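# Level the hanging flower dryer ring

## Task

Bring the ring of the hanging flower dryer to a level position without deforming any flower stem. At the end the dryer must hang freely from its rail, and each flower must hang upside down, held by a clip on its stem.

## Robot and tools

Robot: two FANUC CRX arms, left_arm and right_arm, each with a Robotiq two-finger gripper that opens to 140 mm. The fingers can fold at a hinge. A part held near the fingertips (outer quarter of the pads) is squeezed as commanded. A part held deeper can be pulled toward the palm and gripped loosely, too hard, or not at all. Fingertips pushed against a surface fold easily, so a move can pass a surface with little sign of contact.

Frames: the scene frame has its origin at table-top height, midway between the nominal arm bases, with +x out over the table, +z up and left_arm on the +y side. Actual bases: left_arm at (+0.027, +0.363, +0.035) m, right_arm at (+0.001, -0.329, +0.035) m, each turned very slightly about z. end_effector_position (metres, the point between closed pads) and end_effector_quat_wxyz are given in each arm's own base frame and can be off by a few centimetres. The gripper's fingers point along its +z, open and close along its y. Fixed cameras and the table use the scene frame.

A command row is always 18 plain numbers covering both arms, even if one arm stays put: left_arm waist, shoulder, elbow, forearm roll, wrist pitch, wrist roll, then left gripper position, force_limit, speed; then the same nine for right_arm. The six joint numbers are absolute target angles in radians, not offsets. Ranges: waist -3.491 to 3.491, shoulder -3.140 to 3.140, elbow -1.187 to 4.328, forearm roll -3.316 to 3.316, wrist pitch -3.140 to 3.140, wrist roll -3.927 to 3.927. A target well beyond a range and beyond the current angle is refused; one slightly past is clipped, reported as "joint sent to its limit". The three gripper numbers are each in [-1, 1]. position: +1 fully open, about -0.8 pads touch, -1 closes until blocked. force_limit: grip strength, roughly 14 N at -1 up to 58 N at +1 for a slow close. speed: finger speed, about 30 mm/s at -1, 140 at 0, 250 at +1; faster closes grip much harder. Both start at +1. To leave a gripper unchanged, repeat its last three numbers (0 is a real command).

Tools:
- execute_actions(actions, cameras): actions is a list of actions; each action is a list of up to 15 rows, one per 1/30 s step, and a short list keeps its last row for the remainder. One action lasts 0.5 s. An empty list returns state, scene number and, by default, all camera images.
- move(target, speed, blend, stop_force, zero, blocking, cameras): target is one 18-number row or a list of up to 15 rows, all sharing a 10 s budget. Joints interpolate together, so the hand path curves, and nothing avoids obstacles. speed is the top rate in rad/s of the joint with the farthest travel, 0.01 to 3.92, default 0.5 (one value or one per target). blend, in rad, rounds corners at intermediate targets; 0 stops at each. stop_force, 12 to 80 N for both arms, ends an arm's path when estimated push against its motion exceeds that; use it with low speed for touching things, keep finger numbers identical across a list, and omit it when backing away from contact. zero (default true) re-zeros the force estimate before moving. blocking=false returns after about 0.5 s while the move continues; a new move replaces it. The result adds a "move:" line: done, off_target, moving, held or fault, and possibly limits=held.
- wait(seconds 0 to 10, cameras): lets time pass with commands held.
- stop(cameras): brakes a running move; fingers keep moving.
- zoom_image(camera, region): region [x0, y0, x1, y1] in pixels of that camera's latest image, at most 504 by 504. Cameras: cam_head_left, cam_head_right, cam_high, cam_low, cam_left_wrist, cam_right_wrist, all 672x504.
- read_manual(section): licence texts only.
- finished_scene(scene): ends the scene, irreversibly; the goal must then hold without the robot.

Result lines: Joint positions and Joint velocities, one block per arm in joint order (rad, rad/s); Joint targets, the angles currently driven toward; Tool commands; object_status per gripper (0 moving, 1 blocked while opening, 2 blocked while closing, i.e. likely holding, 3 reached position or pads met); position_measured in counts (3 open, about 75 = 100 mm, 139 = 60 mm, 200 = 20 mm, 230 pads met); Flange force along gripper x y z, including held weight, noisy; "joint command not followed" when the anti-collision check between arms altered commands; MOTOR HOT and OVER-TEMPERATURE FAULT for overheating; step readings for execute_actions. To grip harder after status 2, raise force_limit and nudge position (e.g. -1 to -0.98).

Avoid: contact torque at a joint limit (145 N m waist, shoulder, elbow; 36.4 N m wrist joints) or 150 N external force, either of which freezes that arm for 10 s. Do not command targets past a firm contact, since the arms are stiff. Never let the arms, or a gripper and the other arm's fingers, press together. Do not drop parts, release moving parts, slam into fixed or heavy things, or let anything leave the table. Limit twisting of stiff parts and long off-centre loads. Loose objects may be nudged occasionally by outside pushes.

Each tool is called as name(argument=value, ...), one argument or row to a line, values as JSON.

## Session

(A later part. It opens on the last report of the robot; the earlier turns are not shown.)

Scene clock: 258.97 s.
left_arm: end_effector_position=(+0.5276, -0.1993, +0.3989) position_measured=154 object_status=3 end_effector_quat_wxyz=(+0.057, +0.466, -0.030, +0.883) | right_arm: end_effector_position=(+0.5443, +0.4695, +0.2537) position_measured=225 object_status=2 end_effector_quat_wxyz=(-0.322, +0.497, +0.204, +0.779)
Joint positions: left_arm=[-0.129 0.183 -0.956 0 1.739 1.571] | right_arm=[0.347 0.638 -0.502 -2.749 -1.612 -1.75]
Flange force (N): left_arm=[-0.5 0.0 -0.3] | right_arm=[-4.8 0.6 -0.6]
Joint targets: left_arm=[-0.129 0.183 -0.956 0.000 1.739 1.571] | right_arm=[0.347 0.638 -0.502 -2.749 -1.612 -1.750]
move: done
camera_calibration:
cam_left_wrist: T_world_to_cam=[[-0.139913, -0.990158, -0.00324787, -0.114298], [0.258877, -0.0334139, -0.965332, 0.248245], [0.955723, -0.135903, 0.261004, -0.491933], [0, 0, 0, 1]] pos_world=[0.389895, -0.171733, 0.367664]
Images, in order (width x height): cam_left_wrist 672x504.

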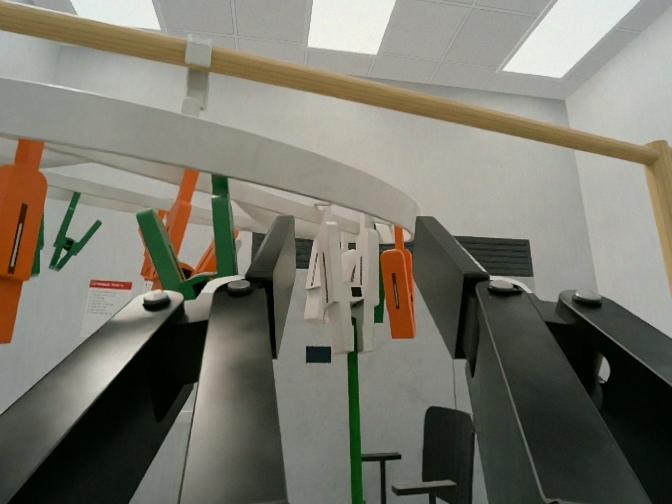

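move(
  target=[-0.1286,0.183,-0.956,0,1.739,1.571,-1,0.7,-1,0.347,0.638,-0.502,-2.749,-1.612,-1.75,-1,-1,-1],
  cameras=["cam_left_wrist","cam_right_wrist"],
)

zoom_image(
  camera="cam_left_wrist",
  region=[280, 160, 440, 360],
)

Scene clock: 270.13 s.
left_arm: end_effector_position=(+0.5276, -0.1993, +0.3989) position_measured=209 object_status=0 end_effector_quat_wxyz=(+0.057, +0.466, -0.030, +0.883) | right_arm: end_effector_position=(+0.5443, +0.4695, +0.2537) position_measured=225 object_status=2 end_effector_quat_wxyz=(-0.322, +0.497, +0.204, +0.779)
Joint positions: left_arm=[-0.129 0.183 -0.956 0 1.739 1.571] | right_arm=[0.347 0.638 -0.502 -2.749 -1.612 -1.75]
Flange force (N): left_arm=[-0.3 1.1 -1.1] | right_arm=[-7.0 1.4 -0.1]
Joint targets: left_arm=[-0.129 0.183 -0.956 0.000 1.739 1.571] | right_arm=[0.347 0.638 -0.502 -2.749 -1.612 -1.750]
move: done
camera_calibration:
cam_left_wrist: T_world_to_cam=[[-0.139909, -0.990159, -0.00326126, -0.11428], [0.258879, -0.0334001, -0.965332, 0.24822], [0.955723, -0.135903, 0.261004, -0.492028], [0, 0, 0, 1]] pos_world=[0.389995, -0.171733, 0.367664]
cam_right_wrist: T_world_to_cam=[[0.723819, -0.68999, 0.000658676, -0.056212], [0.0724785, 0.0750826, -0.99454, 0.182095], [0.686173, 0.719914, 0.104356, -0.591682], [0, 0, 0, 1]] pos_world=[0.433486, 0.373503, 0.242883]
Images, in order (width x height): cam_left_wrist 672x504, cam_right_wrist 672x504.

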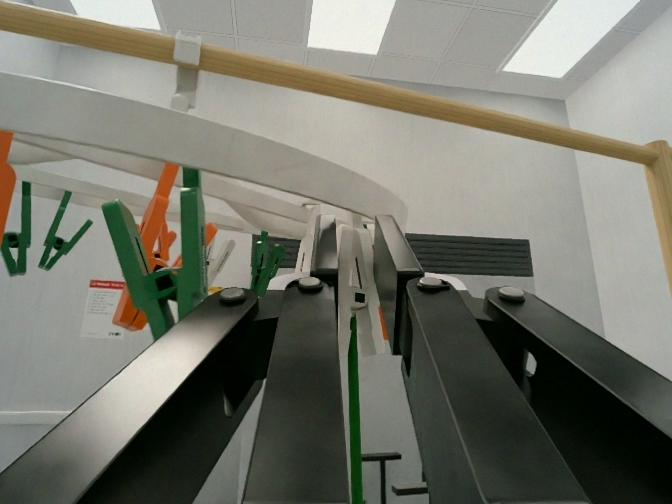

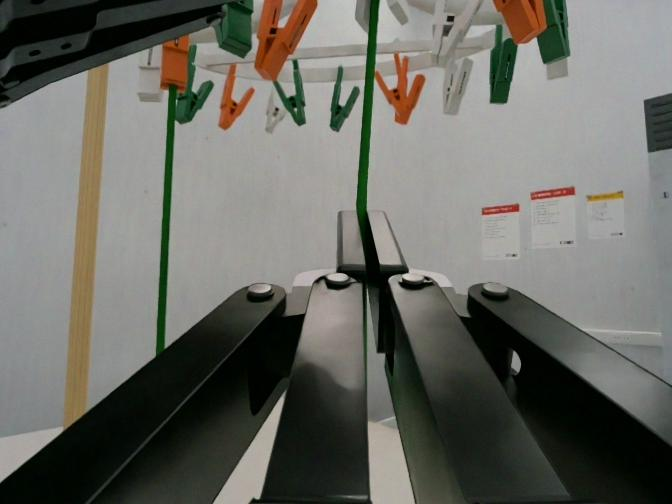

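Scaled by 2.520 from the camera's 672x504 image, which has a finer 960x720 frame.

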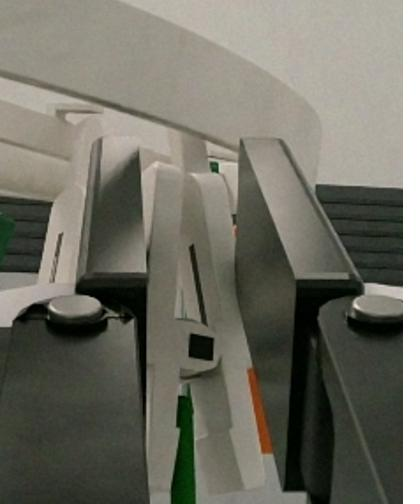

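wait(
  seconds=1,
  cameras=["cam_left_wrist","cam_right_wrist"],
)

zoom_image(
  camera="cam_left_wrist",
  region=[310, 200, 410, 380],
)

zoom_image(
  camera="cam_right_wrist",
  region=[320, 0, 420, 100],
)

Scene clock: 275.03 s.
left_arm: end_effector_position=(+0.5276, -0.1993, +0.3989) position_measured=209 object_status=2 end_effector_quat_wxyz=(+0.057, +0.466, -0.030, +0.883) | right_arm: end_effector_position=(+0.5443, +0.4695, +0.2537) position_measured=225 object_status=2 end_effector_quat_wxyz=(-0.322, +0.497, +0.204, +0.779)
Joint positions: left_arm=[-0.129 0.183 -0.956 0 1.739 1.571] | right_arm=[0.347 0.638 -0.502 -2.749 -1.612 -1.75]
Flange force (N): left_arm=[0.0 2.0 -1.2] | right_arm=[-4.8 0.9 -0.3]
Joint targets: left_arm=[-0.129 0.183 -0.956 0.000 1.739 1.571] | right_arm=[0.347 0.638 -0.502 -2.749 -1.612 -1.750]
Tool commands: left_gripper/position=-1.0 left_gripper/force_limit=+0.7 left_gripper/speed=-1.0 right_gripper/position=-1.0 right_gripper/force_limit=-1.0 right_gripper/speed=-1.0
wait: 1.00 s; at rest from the start
camera_calibration:
cam_left_wrist: T_world_to_cam=[[-0.139909, -0.990159, -0.00326126, -0.11428], [0.258879, -0.0334001, -0.965332, 0.24822], [0.955723, -0.135903, 0.261004, -0.492028], [0, 0, 0, 1]] pos_world=[0.389995, -0.171733, 0.367664]
cam_right_wrist: T_world_to_cam=[[0.723819, -0.68999, 0.000658676, -0.056212], [0.0724785, 0.0750826, -0.99454, 0.182095], [0.686173, 0.719914, 0.104356, -0.591682], [0, 0, 0, 1]] pos_world=[0.433486, 0.373503, 0.242883]
Images, in order (width x height): cam_left_wrist 672x504, cam_right_wrist 672x504.

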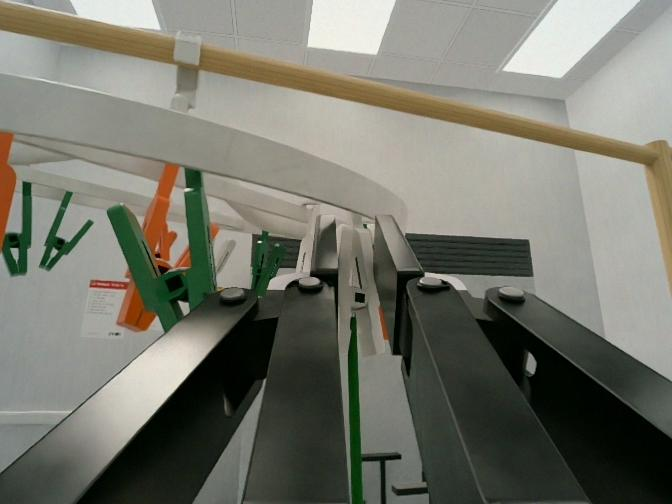

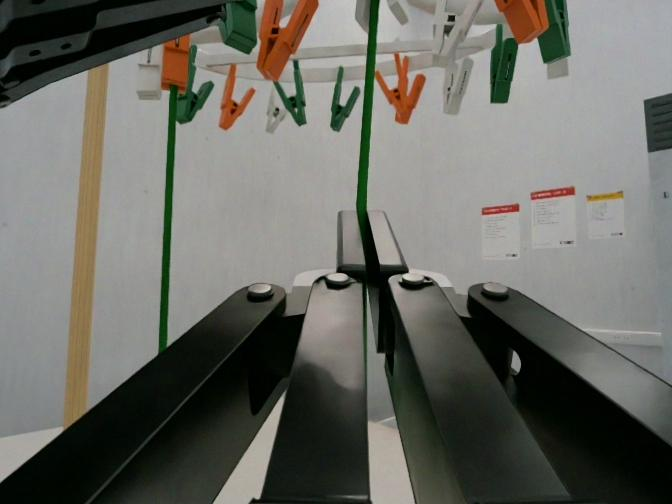

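Scaled by 2.800 from the camera's 672x504 image, which has a finer 960x720 frame.

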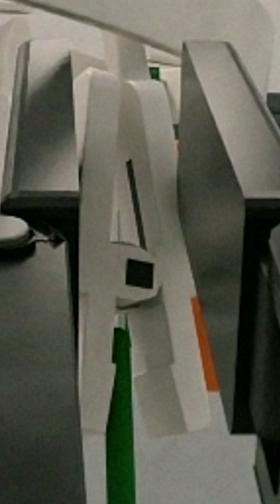

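Scaled by 5.040 from the camera's 672x504 image, which has a finer 960x720 frame.

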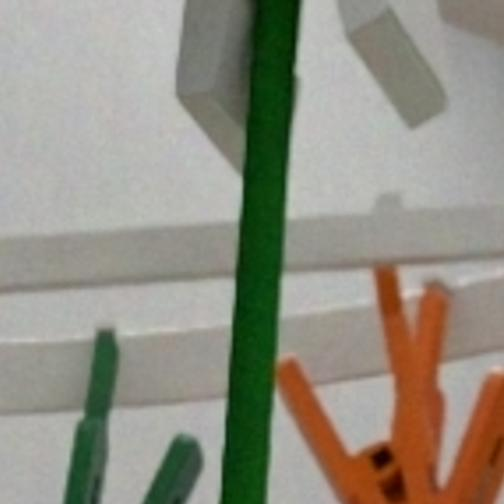

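move(
  target=[-0.1286,0.183,-0.956,0,1.739,1.571,-1,0.7,-1,0.347,0.728,-0.488,-2.749,-1.682,-1.75,-1,-1,-1],
  speed=0.05,
  cameras=["cam_left_wrist","cam_right_wrist"],
)

zoom_image(
  camera="cam_left_wrist",
  region=[310, 200, 410, 380],
)

Scene clock: 285.40 s.
left_arm: end_effector_position=(+0.5276, -0.1993, +0.3989) position_measured=209 object_status=2 end_effector_quat_wxyz=(+0.057, +0.466, -0.030, +0.883) | right_arm: end_effector_position=(+0.5420, +0.4679, +0.2214) position_measured=225 object_status=2 end_effector_quat_wxyz=(-0.333, +0.500, +0.196, +0.775)
Joint positions: left_arm=[-0.129 0.183 -0.956 0 1.739 1.571] | right_arm=[0.347 0.728 -0.488 -2.749 -1.682 -1.75]
Flange force (N): left_arm=[-0.7 1.0 -2.3] | right_arm=[-7.9 1.6 -0.8]
Joint targets: left_arm=[-0.129 0.183 -0.956 0.000 1.739 1.571] | right_arm=[0.347 0.728 -0.488 -2.749 -1.682 -1.750]
move: done
camera_calibration:
cam_left_wrist: T_world_to_cam=[[-0.139909, -0.990159, -0.00326126, -0.11428], [0.258879, -0.0334001, -0.965332, 0.24822], [0.955723, -0.135903, 0.261004, -0.492028], [0, 0, 0, 1]] pos_world=[0.389995, -0.171733, 0.367664]
cam_right_wrist: T_world_to_cam=[[0.730613, -0.682275, -0.0265619, -0.0569238], [0.0526067, 0.0950348, -0.994083, 0.151701], [0.680763, 0.724892, 0.105326, -0.585146], [0, 0, 0, 1]] pos_world=[0.431955, 0.370914, 0.210922]
Images, in order (width x height): cam_left_wrist 672x504, cam_right_wrist 672x504.

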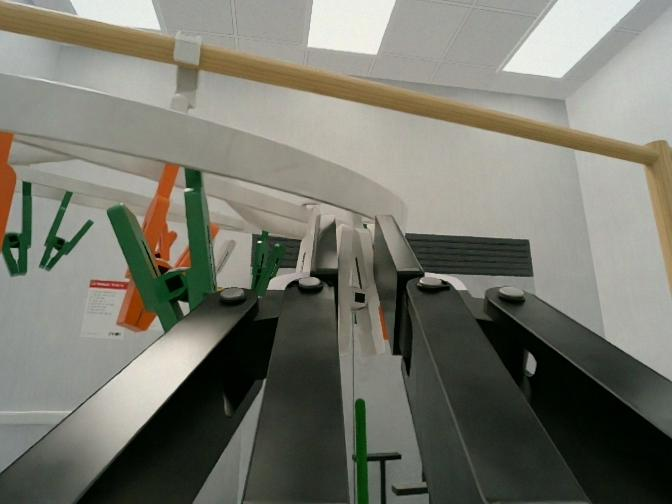

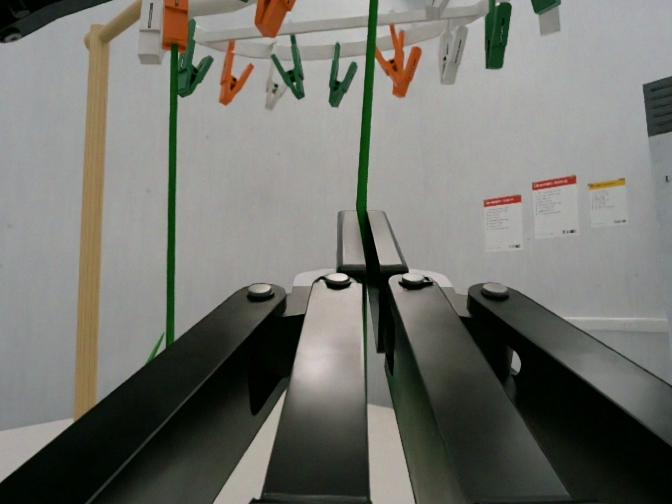

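Scaled by 2.800 from the camera's 672x504 image, which has a finer 960x720 frame.

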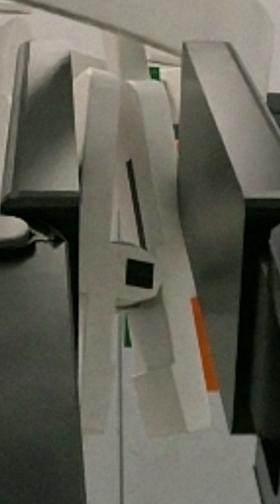

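move(
  target=[-0.1286,0.183,-0.956,0,1.739,1.571,-1,0.7,-1,0.05,0.66,-0.745,-2.658,-1.863,-1.655,-1,-1,-1],
  speed=0.3,
)

move(
  target=[-0.1286,0.183,-0.956,0,1.739,1.571,-0.2,-1,-1,0.05,0.66,-0.745,-2.658,-1.863,-1.655,-1,-1,-1],
)

move(
  target=[
    [-0.1286,0.276,-1.095,0,1.971,1.571,-0.2,-1,-1,0.05,0.66,-0.745,-2.658,-1.863,-1.655,-1,-1,-1],
    [-0.124,-1.0,-0.924,0,-0.1,1.571,-0.2,-1,-1,0.05,0.66,-0.745,-2.658,-1.863,-1.655,-1,-1,-1],
  ],
  speed=[0.15,0.7],
  cameras=["all"],
)

zoom_image(
  camera="cam_head_left",
  region=[80, 40, 290, 280],
)

zoom_image(
  camera="cam_high",
  region=[340, 90, 560, 280],
)

Scene clock: 295.20 s.
left_arm: end_effector_position=(+0.5276, -0.1993, +0.3989) position_measured=209 object_status=2 end_effector_quat_wxyz=(+0.057, +0.466, -0.030, +0.883) | right_arm: end_effector_position=(+0.5295, +0.3007, +0.2260) position_measured=225 object_status=2 end_effector_quat_wxyz=(-0.235, +0.515, +0.150, +0.811)
Joint positions: left_arm=[-0.129 0.183 -0.956 0 1.739 1.571] | right_arm=[0.05 0.66 -0.745 -2.658 -1.863 -1.655]
Flange force (N): left_arm=[-1.6 0.8 -1.5] | right_arm=[-8.1 0.8 -2.3]
Joint targets: left_arm=[-0.129 0.183 -0.956 0.000 1.739 1.571] | right_arm=[0.050 0.660 -0.745 -2.658 -1.863 -1.655]
move: done

Scene clock: 296.60 s.
left_arm: end_effector_position=(+0.5276, -0.1993, +0.3989) position_measured=154 object_status=0 end_effector_quat_wxyz=(+0.057, +0.466, -0.030, +0.883) | right_arm: end_effector_position=(+0.5295, +0.3007, +0.2260) position_measured=225 object_status=2 end_effector_quat_wxyz=(-0.235, +0.515, +0.149, +0.811)
Joint positions: left_arm=[-0.129 0.183 -0.956 0 1.739 1.571] | right_arm=[0.05 0.66 -0.745 -2.658 -1.863 -1.655]
Flange force (N): left_arm=[-1.1 0.8 -0.5] | right_arm=[-6.6 0.5 -2.5]
Joint targets: left_arm=[-0.129 0.183 -0.956 0.000 1.739 1.571] | right_arm=[0.050 0.660 -0.745 -2.658 -1.863 -1.655]
move: done

Scene clock: 301.77 s.
left_arm: end_effector_position=(+0.4207, -0.1834, +0.4306) position_measured=154 object_status=3 end_effector_quat_wxyz=(+0.043, +0.714, -0.044, +0.697) | right_arm: end_effector_position=(+0.5295, +0.3007, +0.2260) position_measured=225 object_status=2 end_effector_quat_wxyz=(-0.235, +0.515, +0.149, +0.811)
Joint positions: left_arm=[-0.124 -1 -0.924 0 -0.1 1.571] | right_arm=[0.05 0.66 -0.745 -2.658 -1.863 -1.655]
Flange force (N): left_arm=no reading | right_arm=[-6.4 1.3 -2.7]
Joint targets: left_arm=[-0.124 -1.000 -0.924 0.000 -0.100 1.571] | right_arm=[0.050 0.660 -0.745 -2.658 -1.863 -1.655]
move: done
camera_calibration:
cam_left_wrist: T_world_to_cam=[[-0.135121, -0.99082, 0.00422818, -0.118802], [-0.349492, 0.0436674, -0.935921, 0.564504], [0.927145, -0.127941, -0.352184, -0.118453], [0, 0, 0, 1]] pos_world=[0.29106, -0.157517, 0.487116]
cam_right_wrist: T_world_to_cam=[[0.556132, -0.831089, 0.00303805, -0.0313767], [0.0893812, 0.0561753, -0.994412, 0.165095], [0.826274, 0.553296, 0.105525, -0.481498], [0, 0, 0, 1]] pos_world=[0.400542, 0.23106, 0.215077]

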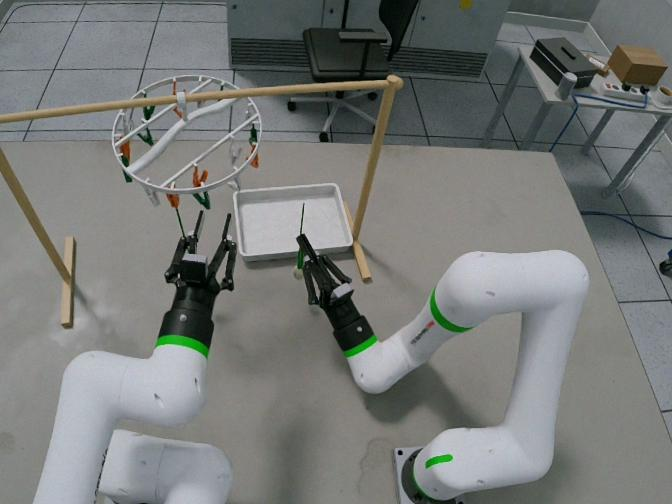

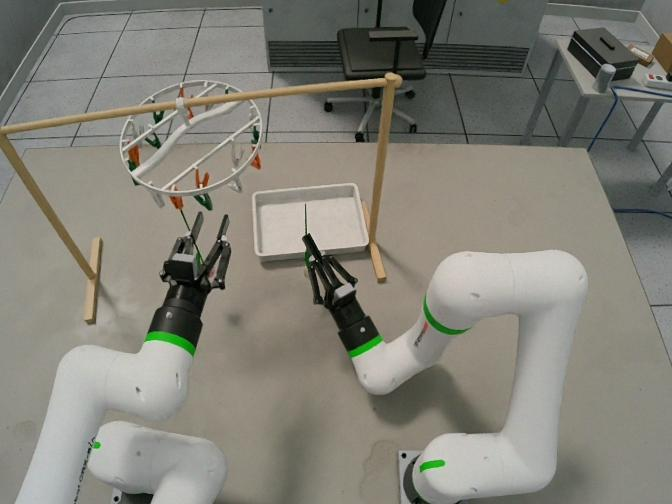

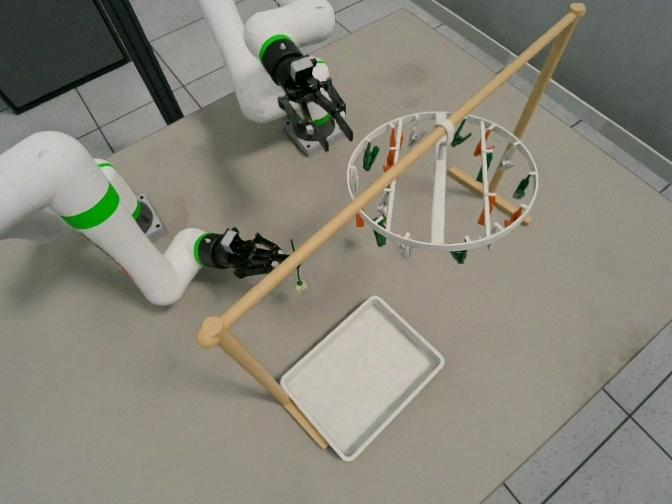

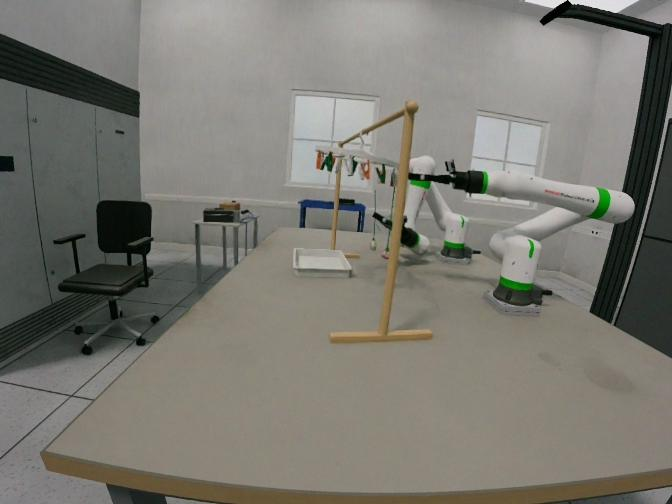

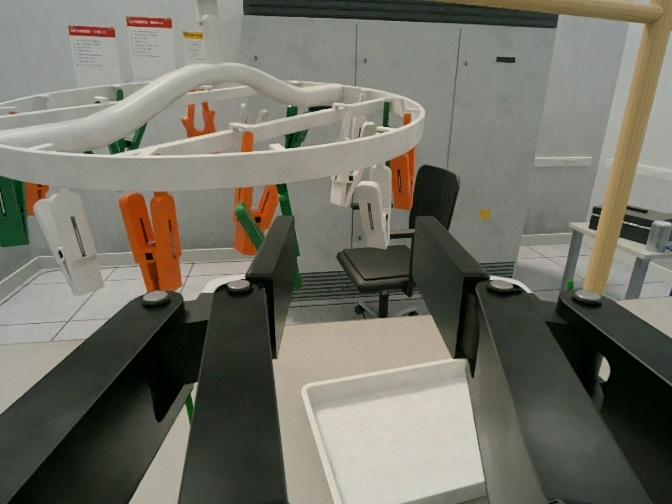

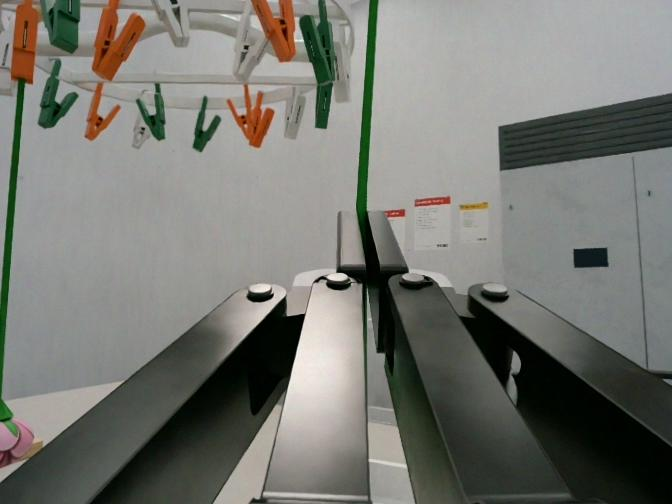

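Scaled by 2.100 from the camera's 672x504 image, which has a finer 960x720 frame.

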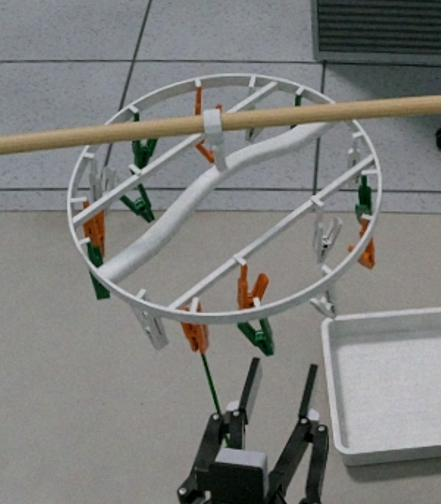

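Scaled by 2.291 from the camera's 672x504 image, which has a finer 960x720 frame.

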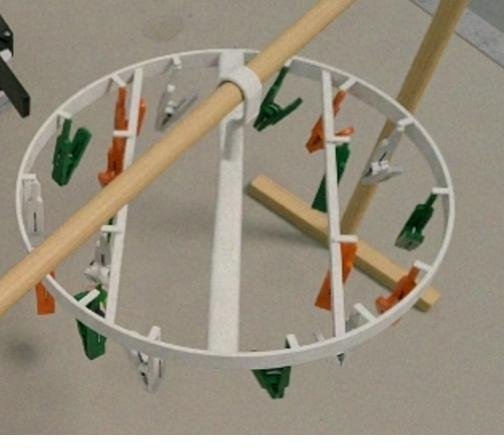

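move(
  target=[-0.16,0.239,-1.0525,0,1.8915,1.571,-0.2,-1,-1,-0.1,0.5,-0.8,-2.658,-1.863,-1.655,-1,-1,-1],
  speed=0.5,
  cameras=["cam_left_wrist","cam_head_left"],
)

Scene clock: 336.40 s.
left_arm: end_effector_position=(+0.4826, -0.2096, +0.3713) position_measured=154 object_status=3 end_effector_quat_wxyz=(+0.071, +0.465, -0.037, +0.882) | right_arm: end_effector_position=(+0.5419, +0.2208, +0.2941) position_measured=225 object_status=2 end_effector_quat_wxyz=(-0.164, +0.482, +0.124, +0.852)
Joint positions: left_arm=[-0.16 0.239 -1.052 0 1.891 1.571] | right_arm=[-0.1 0.5 -0.8 -2.658 -1.863 -1.655]
Flange force (N): left_arm=[-2.2 -0.5 -1.2] | right_arm=[-6.1 2.0 -1.8]
Joint targets: left_arm=[-0.160 0.239 -1.053 0.000 1.891 1.571] | right_arm=[-0.100 0.500 -0.800 -2.658 -1.863 -1.655]
move: done
camera_calibration:
cam_left_wrist: T_world_to_cam=[[-0.171006, -0.985265, -0.0032844, -0.114748], [0.257706, -0.0415104, -0.965331, 0.231761], [0.95097, -0.165924, 0.261007, -0.447171], [0, 0, 0, 1]] pos_world=[0.345897, -0.177633, 0.340064]
Images, in order (width x height): cam_head_left 672x504, cam_left_wrist 672x504.

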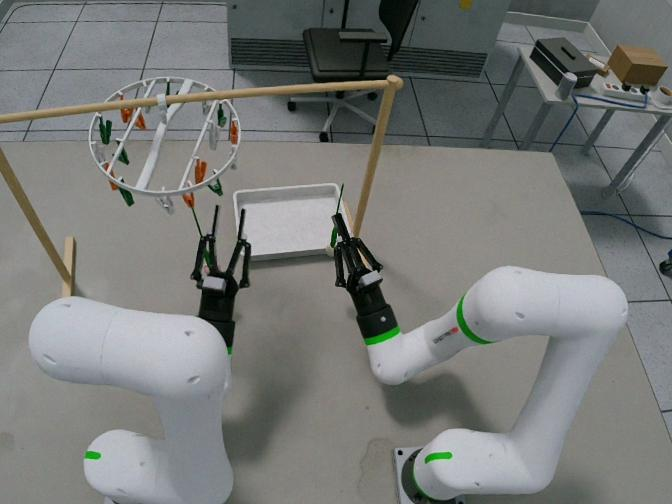

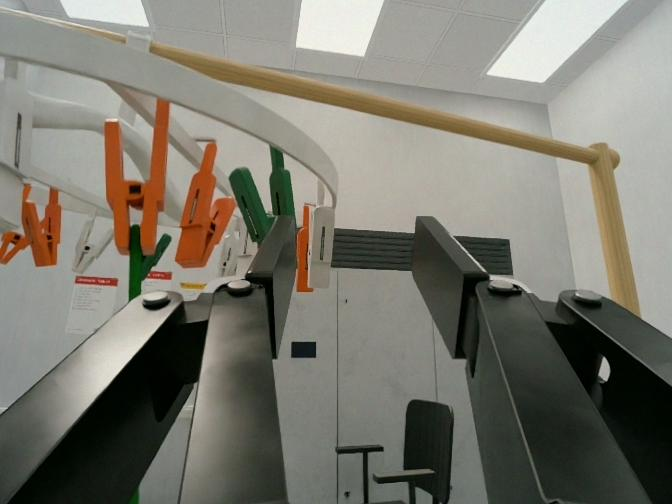

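move(
  target=[-0.12,-0.9,-1.1,0,0.2,1.571,-0.2,-1,-1,-0.1,0.5,-0.8,-2.658,-1.863,-1.655,-1,-1,-1],
  speed=0.4,
)

move(
  target=[0.1,-1.25,-0.95,0,0.0,1.571,-0.2,-1,-1,-0.1,0.5,-0.8,-2.658,-1.863,-1.655,-1,-1,-1],
  speed=0.5,
  cameras=["all"],
)

zoom_image(
  camera="cam_head_left",
  region=[60, 40, 270, 280],
)

zoom_image(
  camera="cam_high",
  region=[340, 60, 560, 280],
)

Scene clock: 348.33 s.
left_arm: end_effector_position=(+0.4379, -0.1837, +0.3544) position_measured=154 object_status=3 end_effector_quat_wxyz=(+0.042, +0.706, -0.042, +0.706) | right_arm: end_effector_position=(+0.5419, +0.2208, +0.2941) position_measured=225 object_status=2 end_effector_quat_wxyz=(-0.164, +0.482, +0.124, +0.852)
Joint positions: left_arm=[-0.12 -0.9 -1.1 0 0.2 1.571] | right_arm=[-0.1 0.5 -0.8 -2.658 -1.863 -1.655]
Flange force (N): left_arm=no reading | right_arm=[-5.8 0.5 -2.4]
Joint targets: left_arm=[-0.120 -0.900 -1.100 0.000 0.200 1.571] | right_arm=[-0.100 0.500 -0.800 -2.658 -1.863 -1.655]
move: done

Scene clock: 349.47 s.
left_arm: end_effector_position=(+0.3735, -0.0932, +0.5467) position_measured=154 object_status=3 end_effector_quat_wxyz=(-0.040, +0.593, +0.030, +0.804) | right_arm: end_effector_position=(+0.5419, +0.2208, +0.2941) position_measured=225 object_status=2 end_effector_quat_wxyz=(-0.164, +0.482, +0.124, +0.852)
Joint positions: left_arm=[0.1 -1.25 -0.95 0 0 1.571] | right_arm=[-0.1 0.5 -0.8 -2.658 -1.863 -1.655]
Flange force (N): left_arm=no reading | right_arm=[-6.9 0.9 -3.1]
Joint targets: left_arm=[0.100 -1.250 -0.950 0.000 0.000 1.571] | right_arm=[-0.100 0.500 -0.800 -2.658 -1.863 -1.655]
move: done
camera_calibration:
cam_left_wrist: T_world_to_cam=[[0.0876528, -0.996151, 0.000321474, -0.117825], [-0.0358354, -0.00347572, -0.999352, 0.565826], [0.995506, 0.0875845, -0.0360021, -0.200508], [0, 0, 0, 1]] pos_world=[0.230211, -0.0978431, 0.558278]
cam_right_wrist: T_world_to_cam=[[0.422533, -0.904561, 0.0568713, -0.0319956], [0.199913, 0.0318123, -0.979297, 0.177276], [0.884025, 0.425155, 0.194276, -0.483827], [0, 0, 0, 1]] pos_world=[0.405794, 0.17112, 0.269421]

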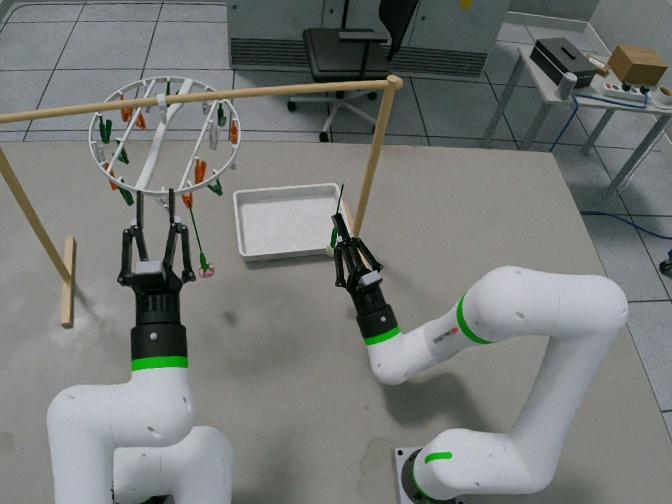

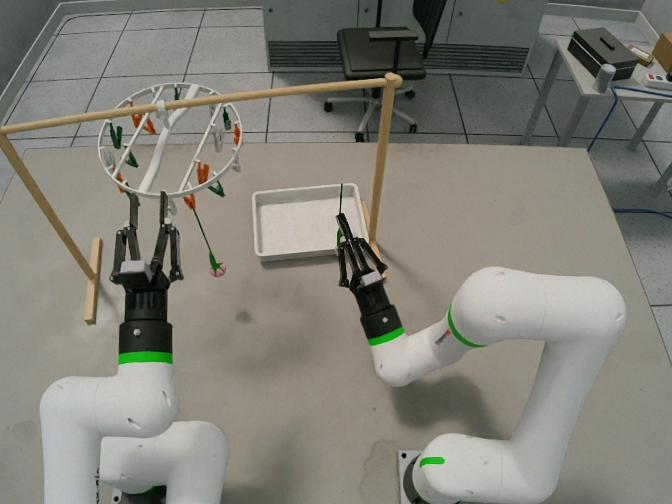

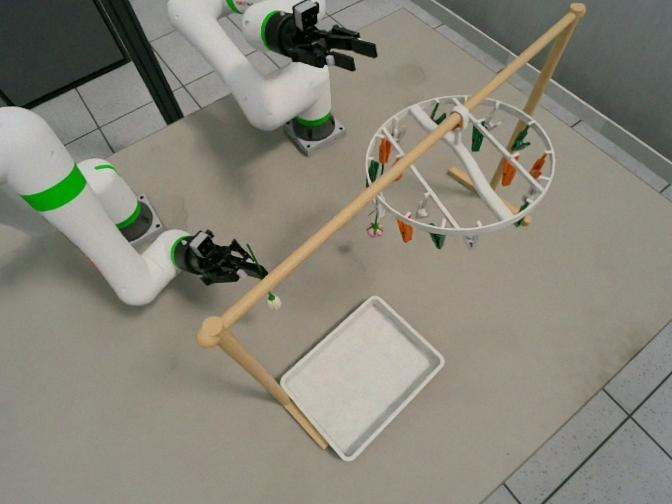

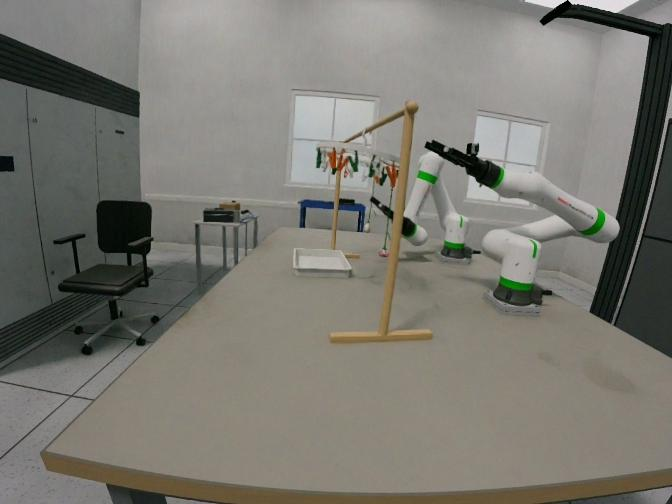

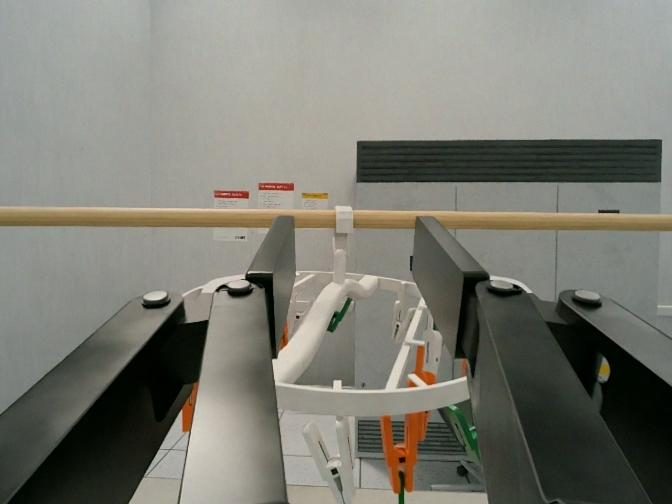

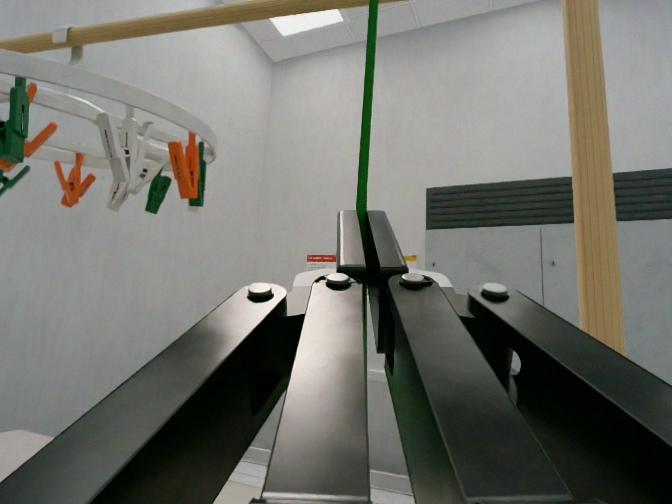

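Scaled by 2.100 from the camera's 672x504 image, which has a finer 960x720 frame.

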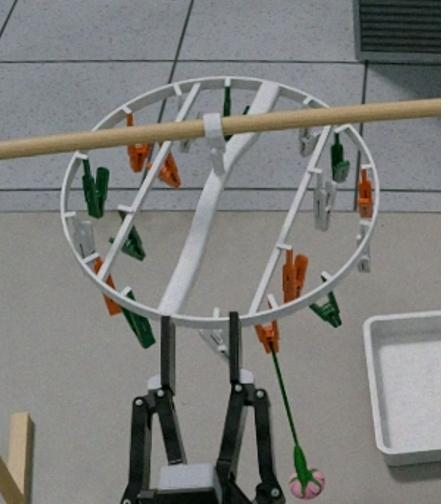

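Scaled by 2.291 from the camera's 672x504 image, which has a finer 960x720 frame.

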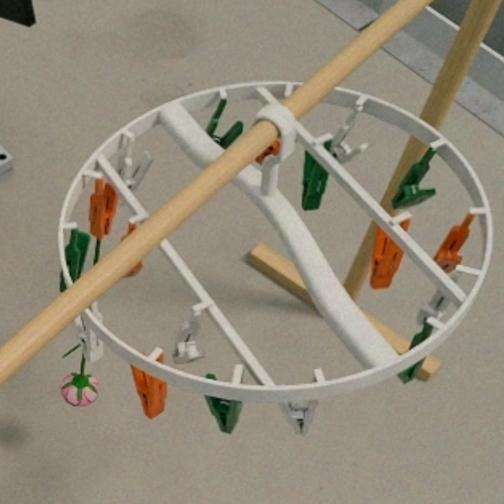

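move(
  target=[0.1188,-1.283,-1.016,0,-0.267,1.571,-0.2,-1,-1,-0.1,0.5,-0.8,-2.658,-1.863,-1.655,-1,-1,-1],
  speed=0.4,
  cameras=["cam_left_wrist"],
)

Scene clock: 380.50 s.
left_arm: end_effector_position=(+0.3909, -0.0843, +0.4148) position_measured=154 object_status=3 end_effector_quat_wxyz=(-0.042, +0.706, +0.042, +0.706) | right_arm: end_effector_position=(+0.5419, +0.2208, +0.2941) position_measured=225 object_status=2 end_effector_quat_wxyz=(-0.164, +0.482, +0.124, +0.852)
Joint positions: left_arm=[0.119 -1.283 -1.016 0 -0.267 1.571] | right_arm=[-0.1 0.5 -0.8 -2.658 -1.863 -1.655]
Flange force (N): left_arm=no reading | right_arm=[-6.0 0.6 -2.2]
Joint targets: left_arm=[0.119 -1.283 -1.016 0.000 -0.267 1.571] | right_arm=[-0.100 0.500 -0.800 -2.658 -1.863 -1.655]
move: done
camera_calibration:
cam_left_wrist: T_world_to_cam=[[0.107019, -0.994249, 0.00389074, -0.119305], [-0.327312, -0.0389258, -0.944114, 0.522697], [0.938836, 0.0997648, -0.329596, -0.0783903], [0, 0, 0, 1]] pos_world=[0.257449, -0.0904521, 0.468113]
Images, in order (width x height): cam_left_wrist 672x504.

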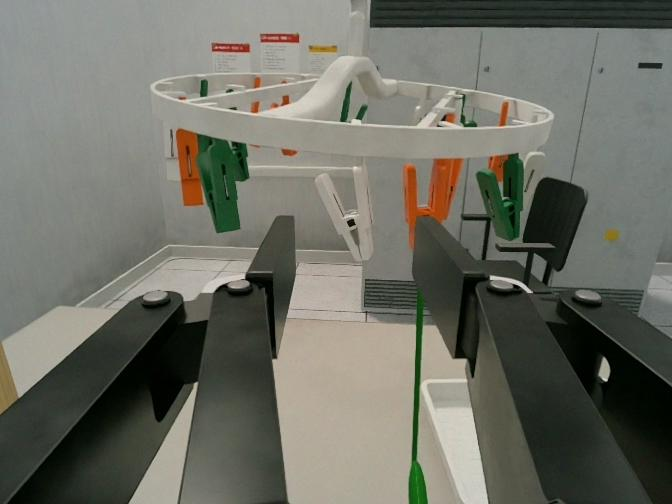

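move(
  target=[
    [0.1188,-1.3,-1.052,0,-0.248,1.571,-0.38,-1,-1,-0.1,0.5,-0.8,-2.658,-1.863,-1.655,-1,-1,-1],
    [0.1188,-0.969,-1.009,0,0.04,1.571,-0.38,-1,-1,-0.1,0.5,-0.8,-2.658,-1.863,-1.655,-1,-1,-1],
  ],
  speed=0.2,
  cameras=["cam_left_wrist"],
)

Scene clock: 396.17 s.
left_arm: end_effector_position=(+0.4605, -0.0760, +0.3999) position_measured=177 object_status=3 end_effector_quat_wxyz=(-0.042, +0.706, +0.042, +0.706) | right_arm: end_effector_position=(+0.5419, +0.2208, +0.2941) position_measured=225 object_status=2 end_effector_quat_wxyz=(-0.164, +0.482, +0.124, +0.852)
Joint positions: left_arm=[0.119 -0.969 -1.009 0 0.04 1.571] | right_arm=[-0.1 0.5 -0.8 -2.658 -1.863 -1.655]
Flange force (N): left_arm=no reading | right_arm=[-5.9 1.8 -2.1]
Joint targets: left_arm=[0.119 -0.969 -1.009 0.000 0.040 1.571] | right_arm=[-0.100 0.500 -0.800 -2.658 -1.863 -1.655]
move: done
camera_calibration:
cam_left_wrist: T_world_to_cam=[[0.107019, -0.994249, 0.00389074, -0.118443], [-0.327312, -0.0389258, -0.944114, 0.531734], [0.938836, 0.0997648, -0.329596, -0.149472], [0, 0, 0, 1]] pos_world=[0.327049, -0.0821521, 0.453213]
Images, in order (width x height): cam_left_wrist 672x504.

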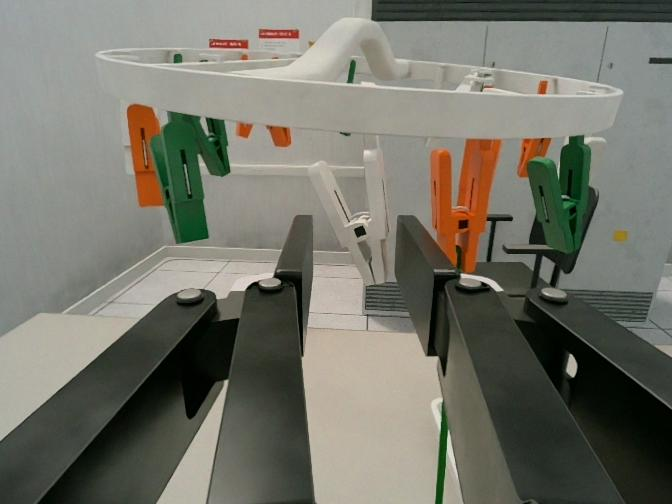

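move(
  target=[0.1188,-0.969,-1.009,0,0.04,1.571,-1,-1,-1,-0.1,0.5,-0.8,-2.658,-1.863,-1.655,-1,-1,-1],
  cameras=["cam_left_wrist"],
)

move(
  target=[
    [-0.0339,-0.827,-0.973,0,0.146,1.571,-1,-1,-1,-0.1,0.5,-0.8,-2.658,-1.863,-1.655,-1,-1,-1],
    [-0.1414,-0.545,-0.866,0,0.321,1.571,-1,-1,-1,-0.1,0.5,-0.8,-2.658,-1.863,-1.655,-1,-1,-1],
  ],
  speed=0.15,
  blend=[0.05,0],
  cameras=["cam_left_wrist","cam_head_left","cam_high"],
)

Scene clock: 402.73 s.
left_arm: end_effector_position=(+0.4605, -0.0760, +0.3999) position_measured=230 object_status=0 end_effector_quat_wxyz=(-0.042, +0.706, +0.042, +0.706) | right_arm: end_effector_position=(+0.5419, +0.2208, +0.2941) position_measured=225 object_status=2 end_effector_quat_wxyz=(-0.164, +0.482, +0.124, +0.852)
Joint positions: left_arm=[0.119 -0.969 -1.009 0 0.04 1.571] | right_arm=[-0.1 0.5 -0.8 -2.658 -1.863 -1.655]
Flange force (N): left_arm=no reading | right_arm=[-5.9 0.8 -2.4]
Joint targets: left_arm=[0.119 -0.969 -1.009 0.000 0.040 1.571] | right_arm=[-0.100 0.500 -0.800 -2.658 -1.863 -1.655]
move: done
camera_calibration:
cam_left_wrist: T_world_to_cam=[[0.107019, -0.994249, 0.00389074, -0.118443], [-0.327312, -0.0389258, -0.944114, 0.531734], [0.938836, 0.0997648, -0.329596, -0.149472], [0, 0, 0, 1]] pos_world=[0.327049, -0.0821521, 0.453213]
Images, in order (width x height): cam_left_wrist 672x504.

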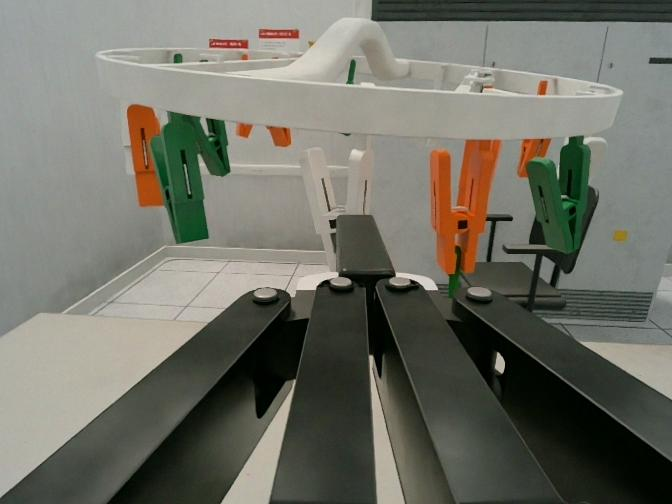

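Scene clock: 405.93 s.
left_arm: end_effector_position=(+0.5282, -0.2065, +0.3999) position_measured=230 object_status=3 end_effector_quat_wxyz=(+0.050, +0.705, -0.050, +0.705) | right_arm: end_effector_position=(+0.5419, +0.2208, +0.2941) position_measured=225 object_status=2 end_effector_quat_wxyz=(-0.164, +0.482, +0.124, +0.852)
Joint positions: left_arm=[-0.141 -0.545 -0.866 0 0.321 1.571] | right_arm=[-0.1 0.5 -0.8 -2.658 -1.863 -1.655]
Flange force (N): left_arm=no reading | right_arm=[-6.7 0.6 -1.9]
Joint targets: left_arm=[-0.141 -0.545 -0.866 0.000 0.321 1.571] | right_arm=[-0.100 0.500 -0.800 -2.658 -1.863 -1.655]
move: done
camera_calibration:
cam_left_wrist: T_world_to_cam=[[-0.152353, -0.988318, 0.00394998, -0.117239], [-0.326336, 0.0465326, -0.944108, 0.565943], [0.932895, -0.145127, -0.329613, -0.247445], [0, 0, 0, 1]] pos_world=[0.397666, -0.178115, 0.453213]
Images, in order (width x height): cam_head_left 672x504, cam_high 672x504, cam_left_wrist 672x504.

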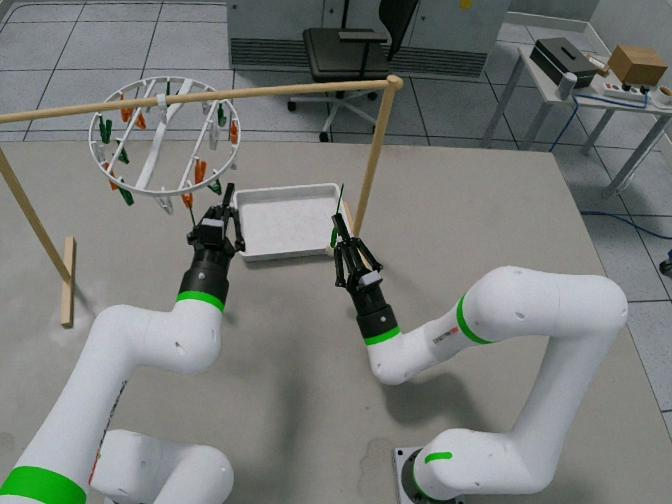

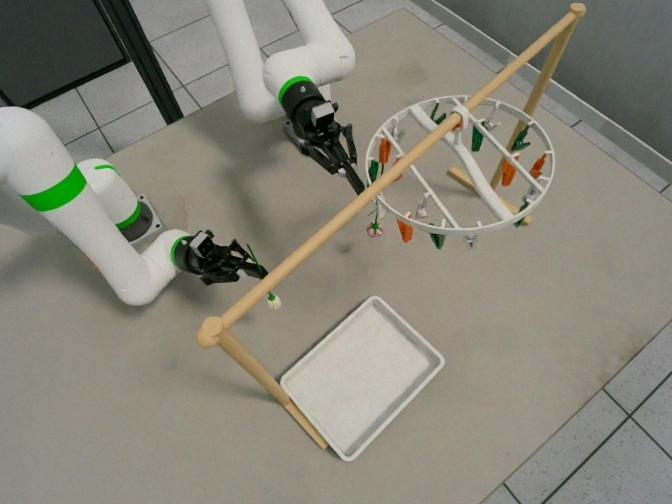

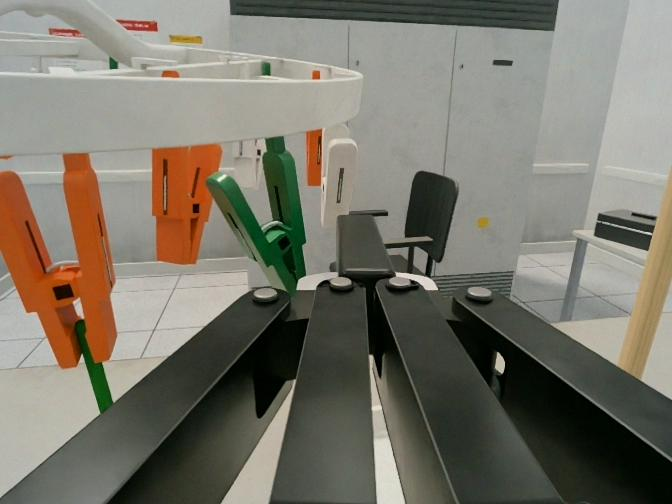

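move(
  target=[
    [-0.0339,-1.15,-1.05,0,-0.1,1.571,-1,-1,-1,-0.1,0.5,-0.8,-2.658,-1.863,-1.655,-1,-1,-1],
    [0.1188,-1.3,-1.052,0,-0.248,1.571,-0.38,-1,-1,-0.1,0.5,-0.8,-2.658,-1.863,-1.655,-1,-1,-1],
    [0.1188,-0.9,-0.993,0,0.093,1.571,-0.38,-1,-1,-0.1,0.5,-0.8,-2.658,-1.863,-1.655,-1,-1,-1],
  ],
  speed=[0.4,0.4,0.25],
)

move(
  target=[0.1188,-0.9,-0.993,0,0.093,1.571,-1,-1,-1,-0.1,0.5,-0.8,-2.658,-1.863,-1.655,-1,-1,-1],
  cameras=["cam_left_wrist"],
)

Scene clock: 420.50 s.
left_arm: end_effector_position=(+0.4756, -0.0741, +0.3999) position_measured=177 object_status=3 end_effector_quat_wxyz=(-0.042, +0.706, +0.042, +0.706) | right_arm: end_effector_position=(+0.5419, +0.2208, +0.2941) position_measured=225 object_status=2 end_effector_quat_wxyz=(-0.164, +0.482, +0.124, +0.852)
Joint positions: left_arm=[0.119 -0.9 -0.993 0 0.093 1.571] | right_arm=[-0.1 0.5 -0.8 -2.658 -1.863 -1.655]
Flange force (N): left_arm=no reading | right_arm=[-7.1 1.0 -2.8]
Joint targets: left_arm=[0.119 -0.900 -0.993 0.000 0.093 1.571] | right_arm=[-0.100 0.500 -0.800 -2.658 -1.863 -1.655]
move: done

Scene clock: 421.10 s.
left_arm: end_effector_position=(+0.4756, -0.0741, +0.3999) position_measured=194 object_status=0 end_effector_quat_wxyz=(-0.042, +0.706, +0.042, +0.706) | right_arm: end_effector_position=(+0.5419, +0.2208, +0.2941) position_measured=225 object_status=2 end_effector_quat_wxyz=(-0.164, +0.482, +0.124, +0.852)
Joint positions: left_arm=[0.119 -0.9 -0.993 0 0.093 1.571] | right_arm=[-0.1 0.5 -0.8 -2.658 -1.863 -1.655]
Flange force (N): left_arm=no reading | right_arm=[-7.1 1.4 -2.2]
Joint targets: left_arm=[0.119 -0.900 -0.993 0.000 0.093 1.571] | right_arm=[-0.100 0.500 -0.800 -2.658 -1.863 -1.655]
move: done
camera_calibration:
cam_left_wrist: T_world_to_cam=[[0.107019, -0.994249, 0.00389074, -0.11817], [-0.327312, -0.0389258, -0.944114, 0.53675], [0.938836, 0.0997648, -0.329596, -0.163838], [0, 0, 0, 1]] pos_world=[0.342149, -0.0802521, 0.453213]
Images, in order (width x height): cam_left_wrist 672x504.

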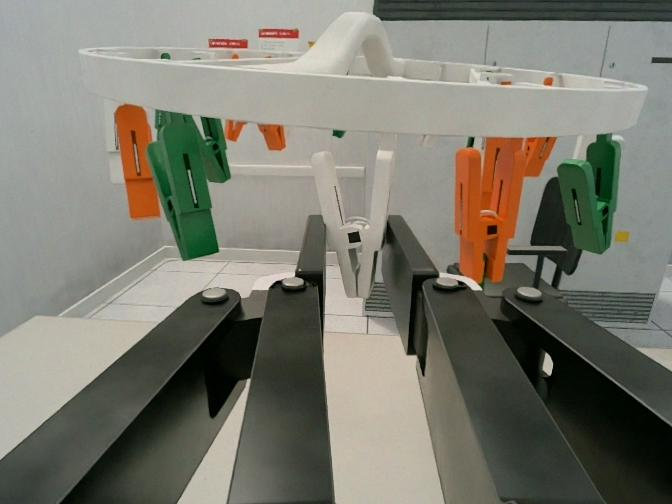

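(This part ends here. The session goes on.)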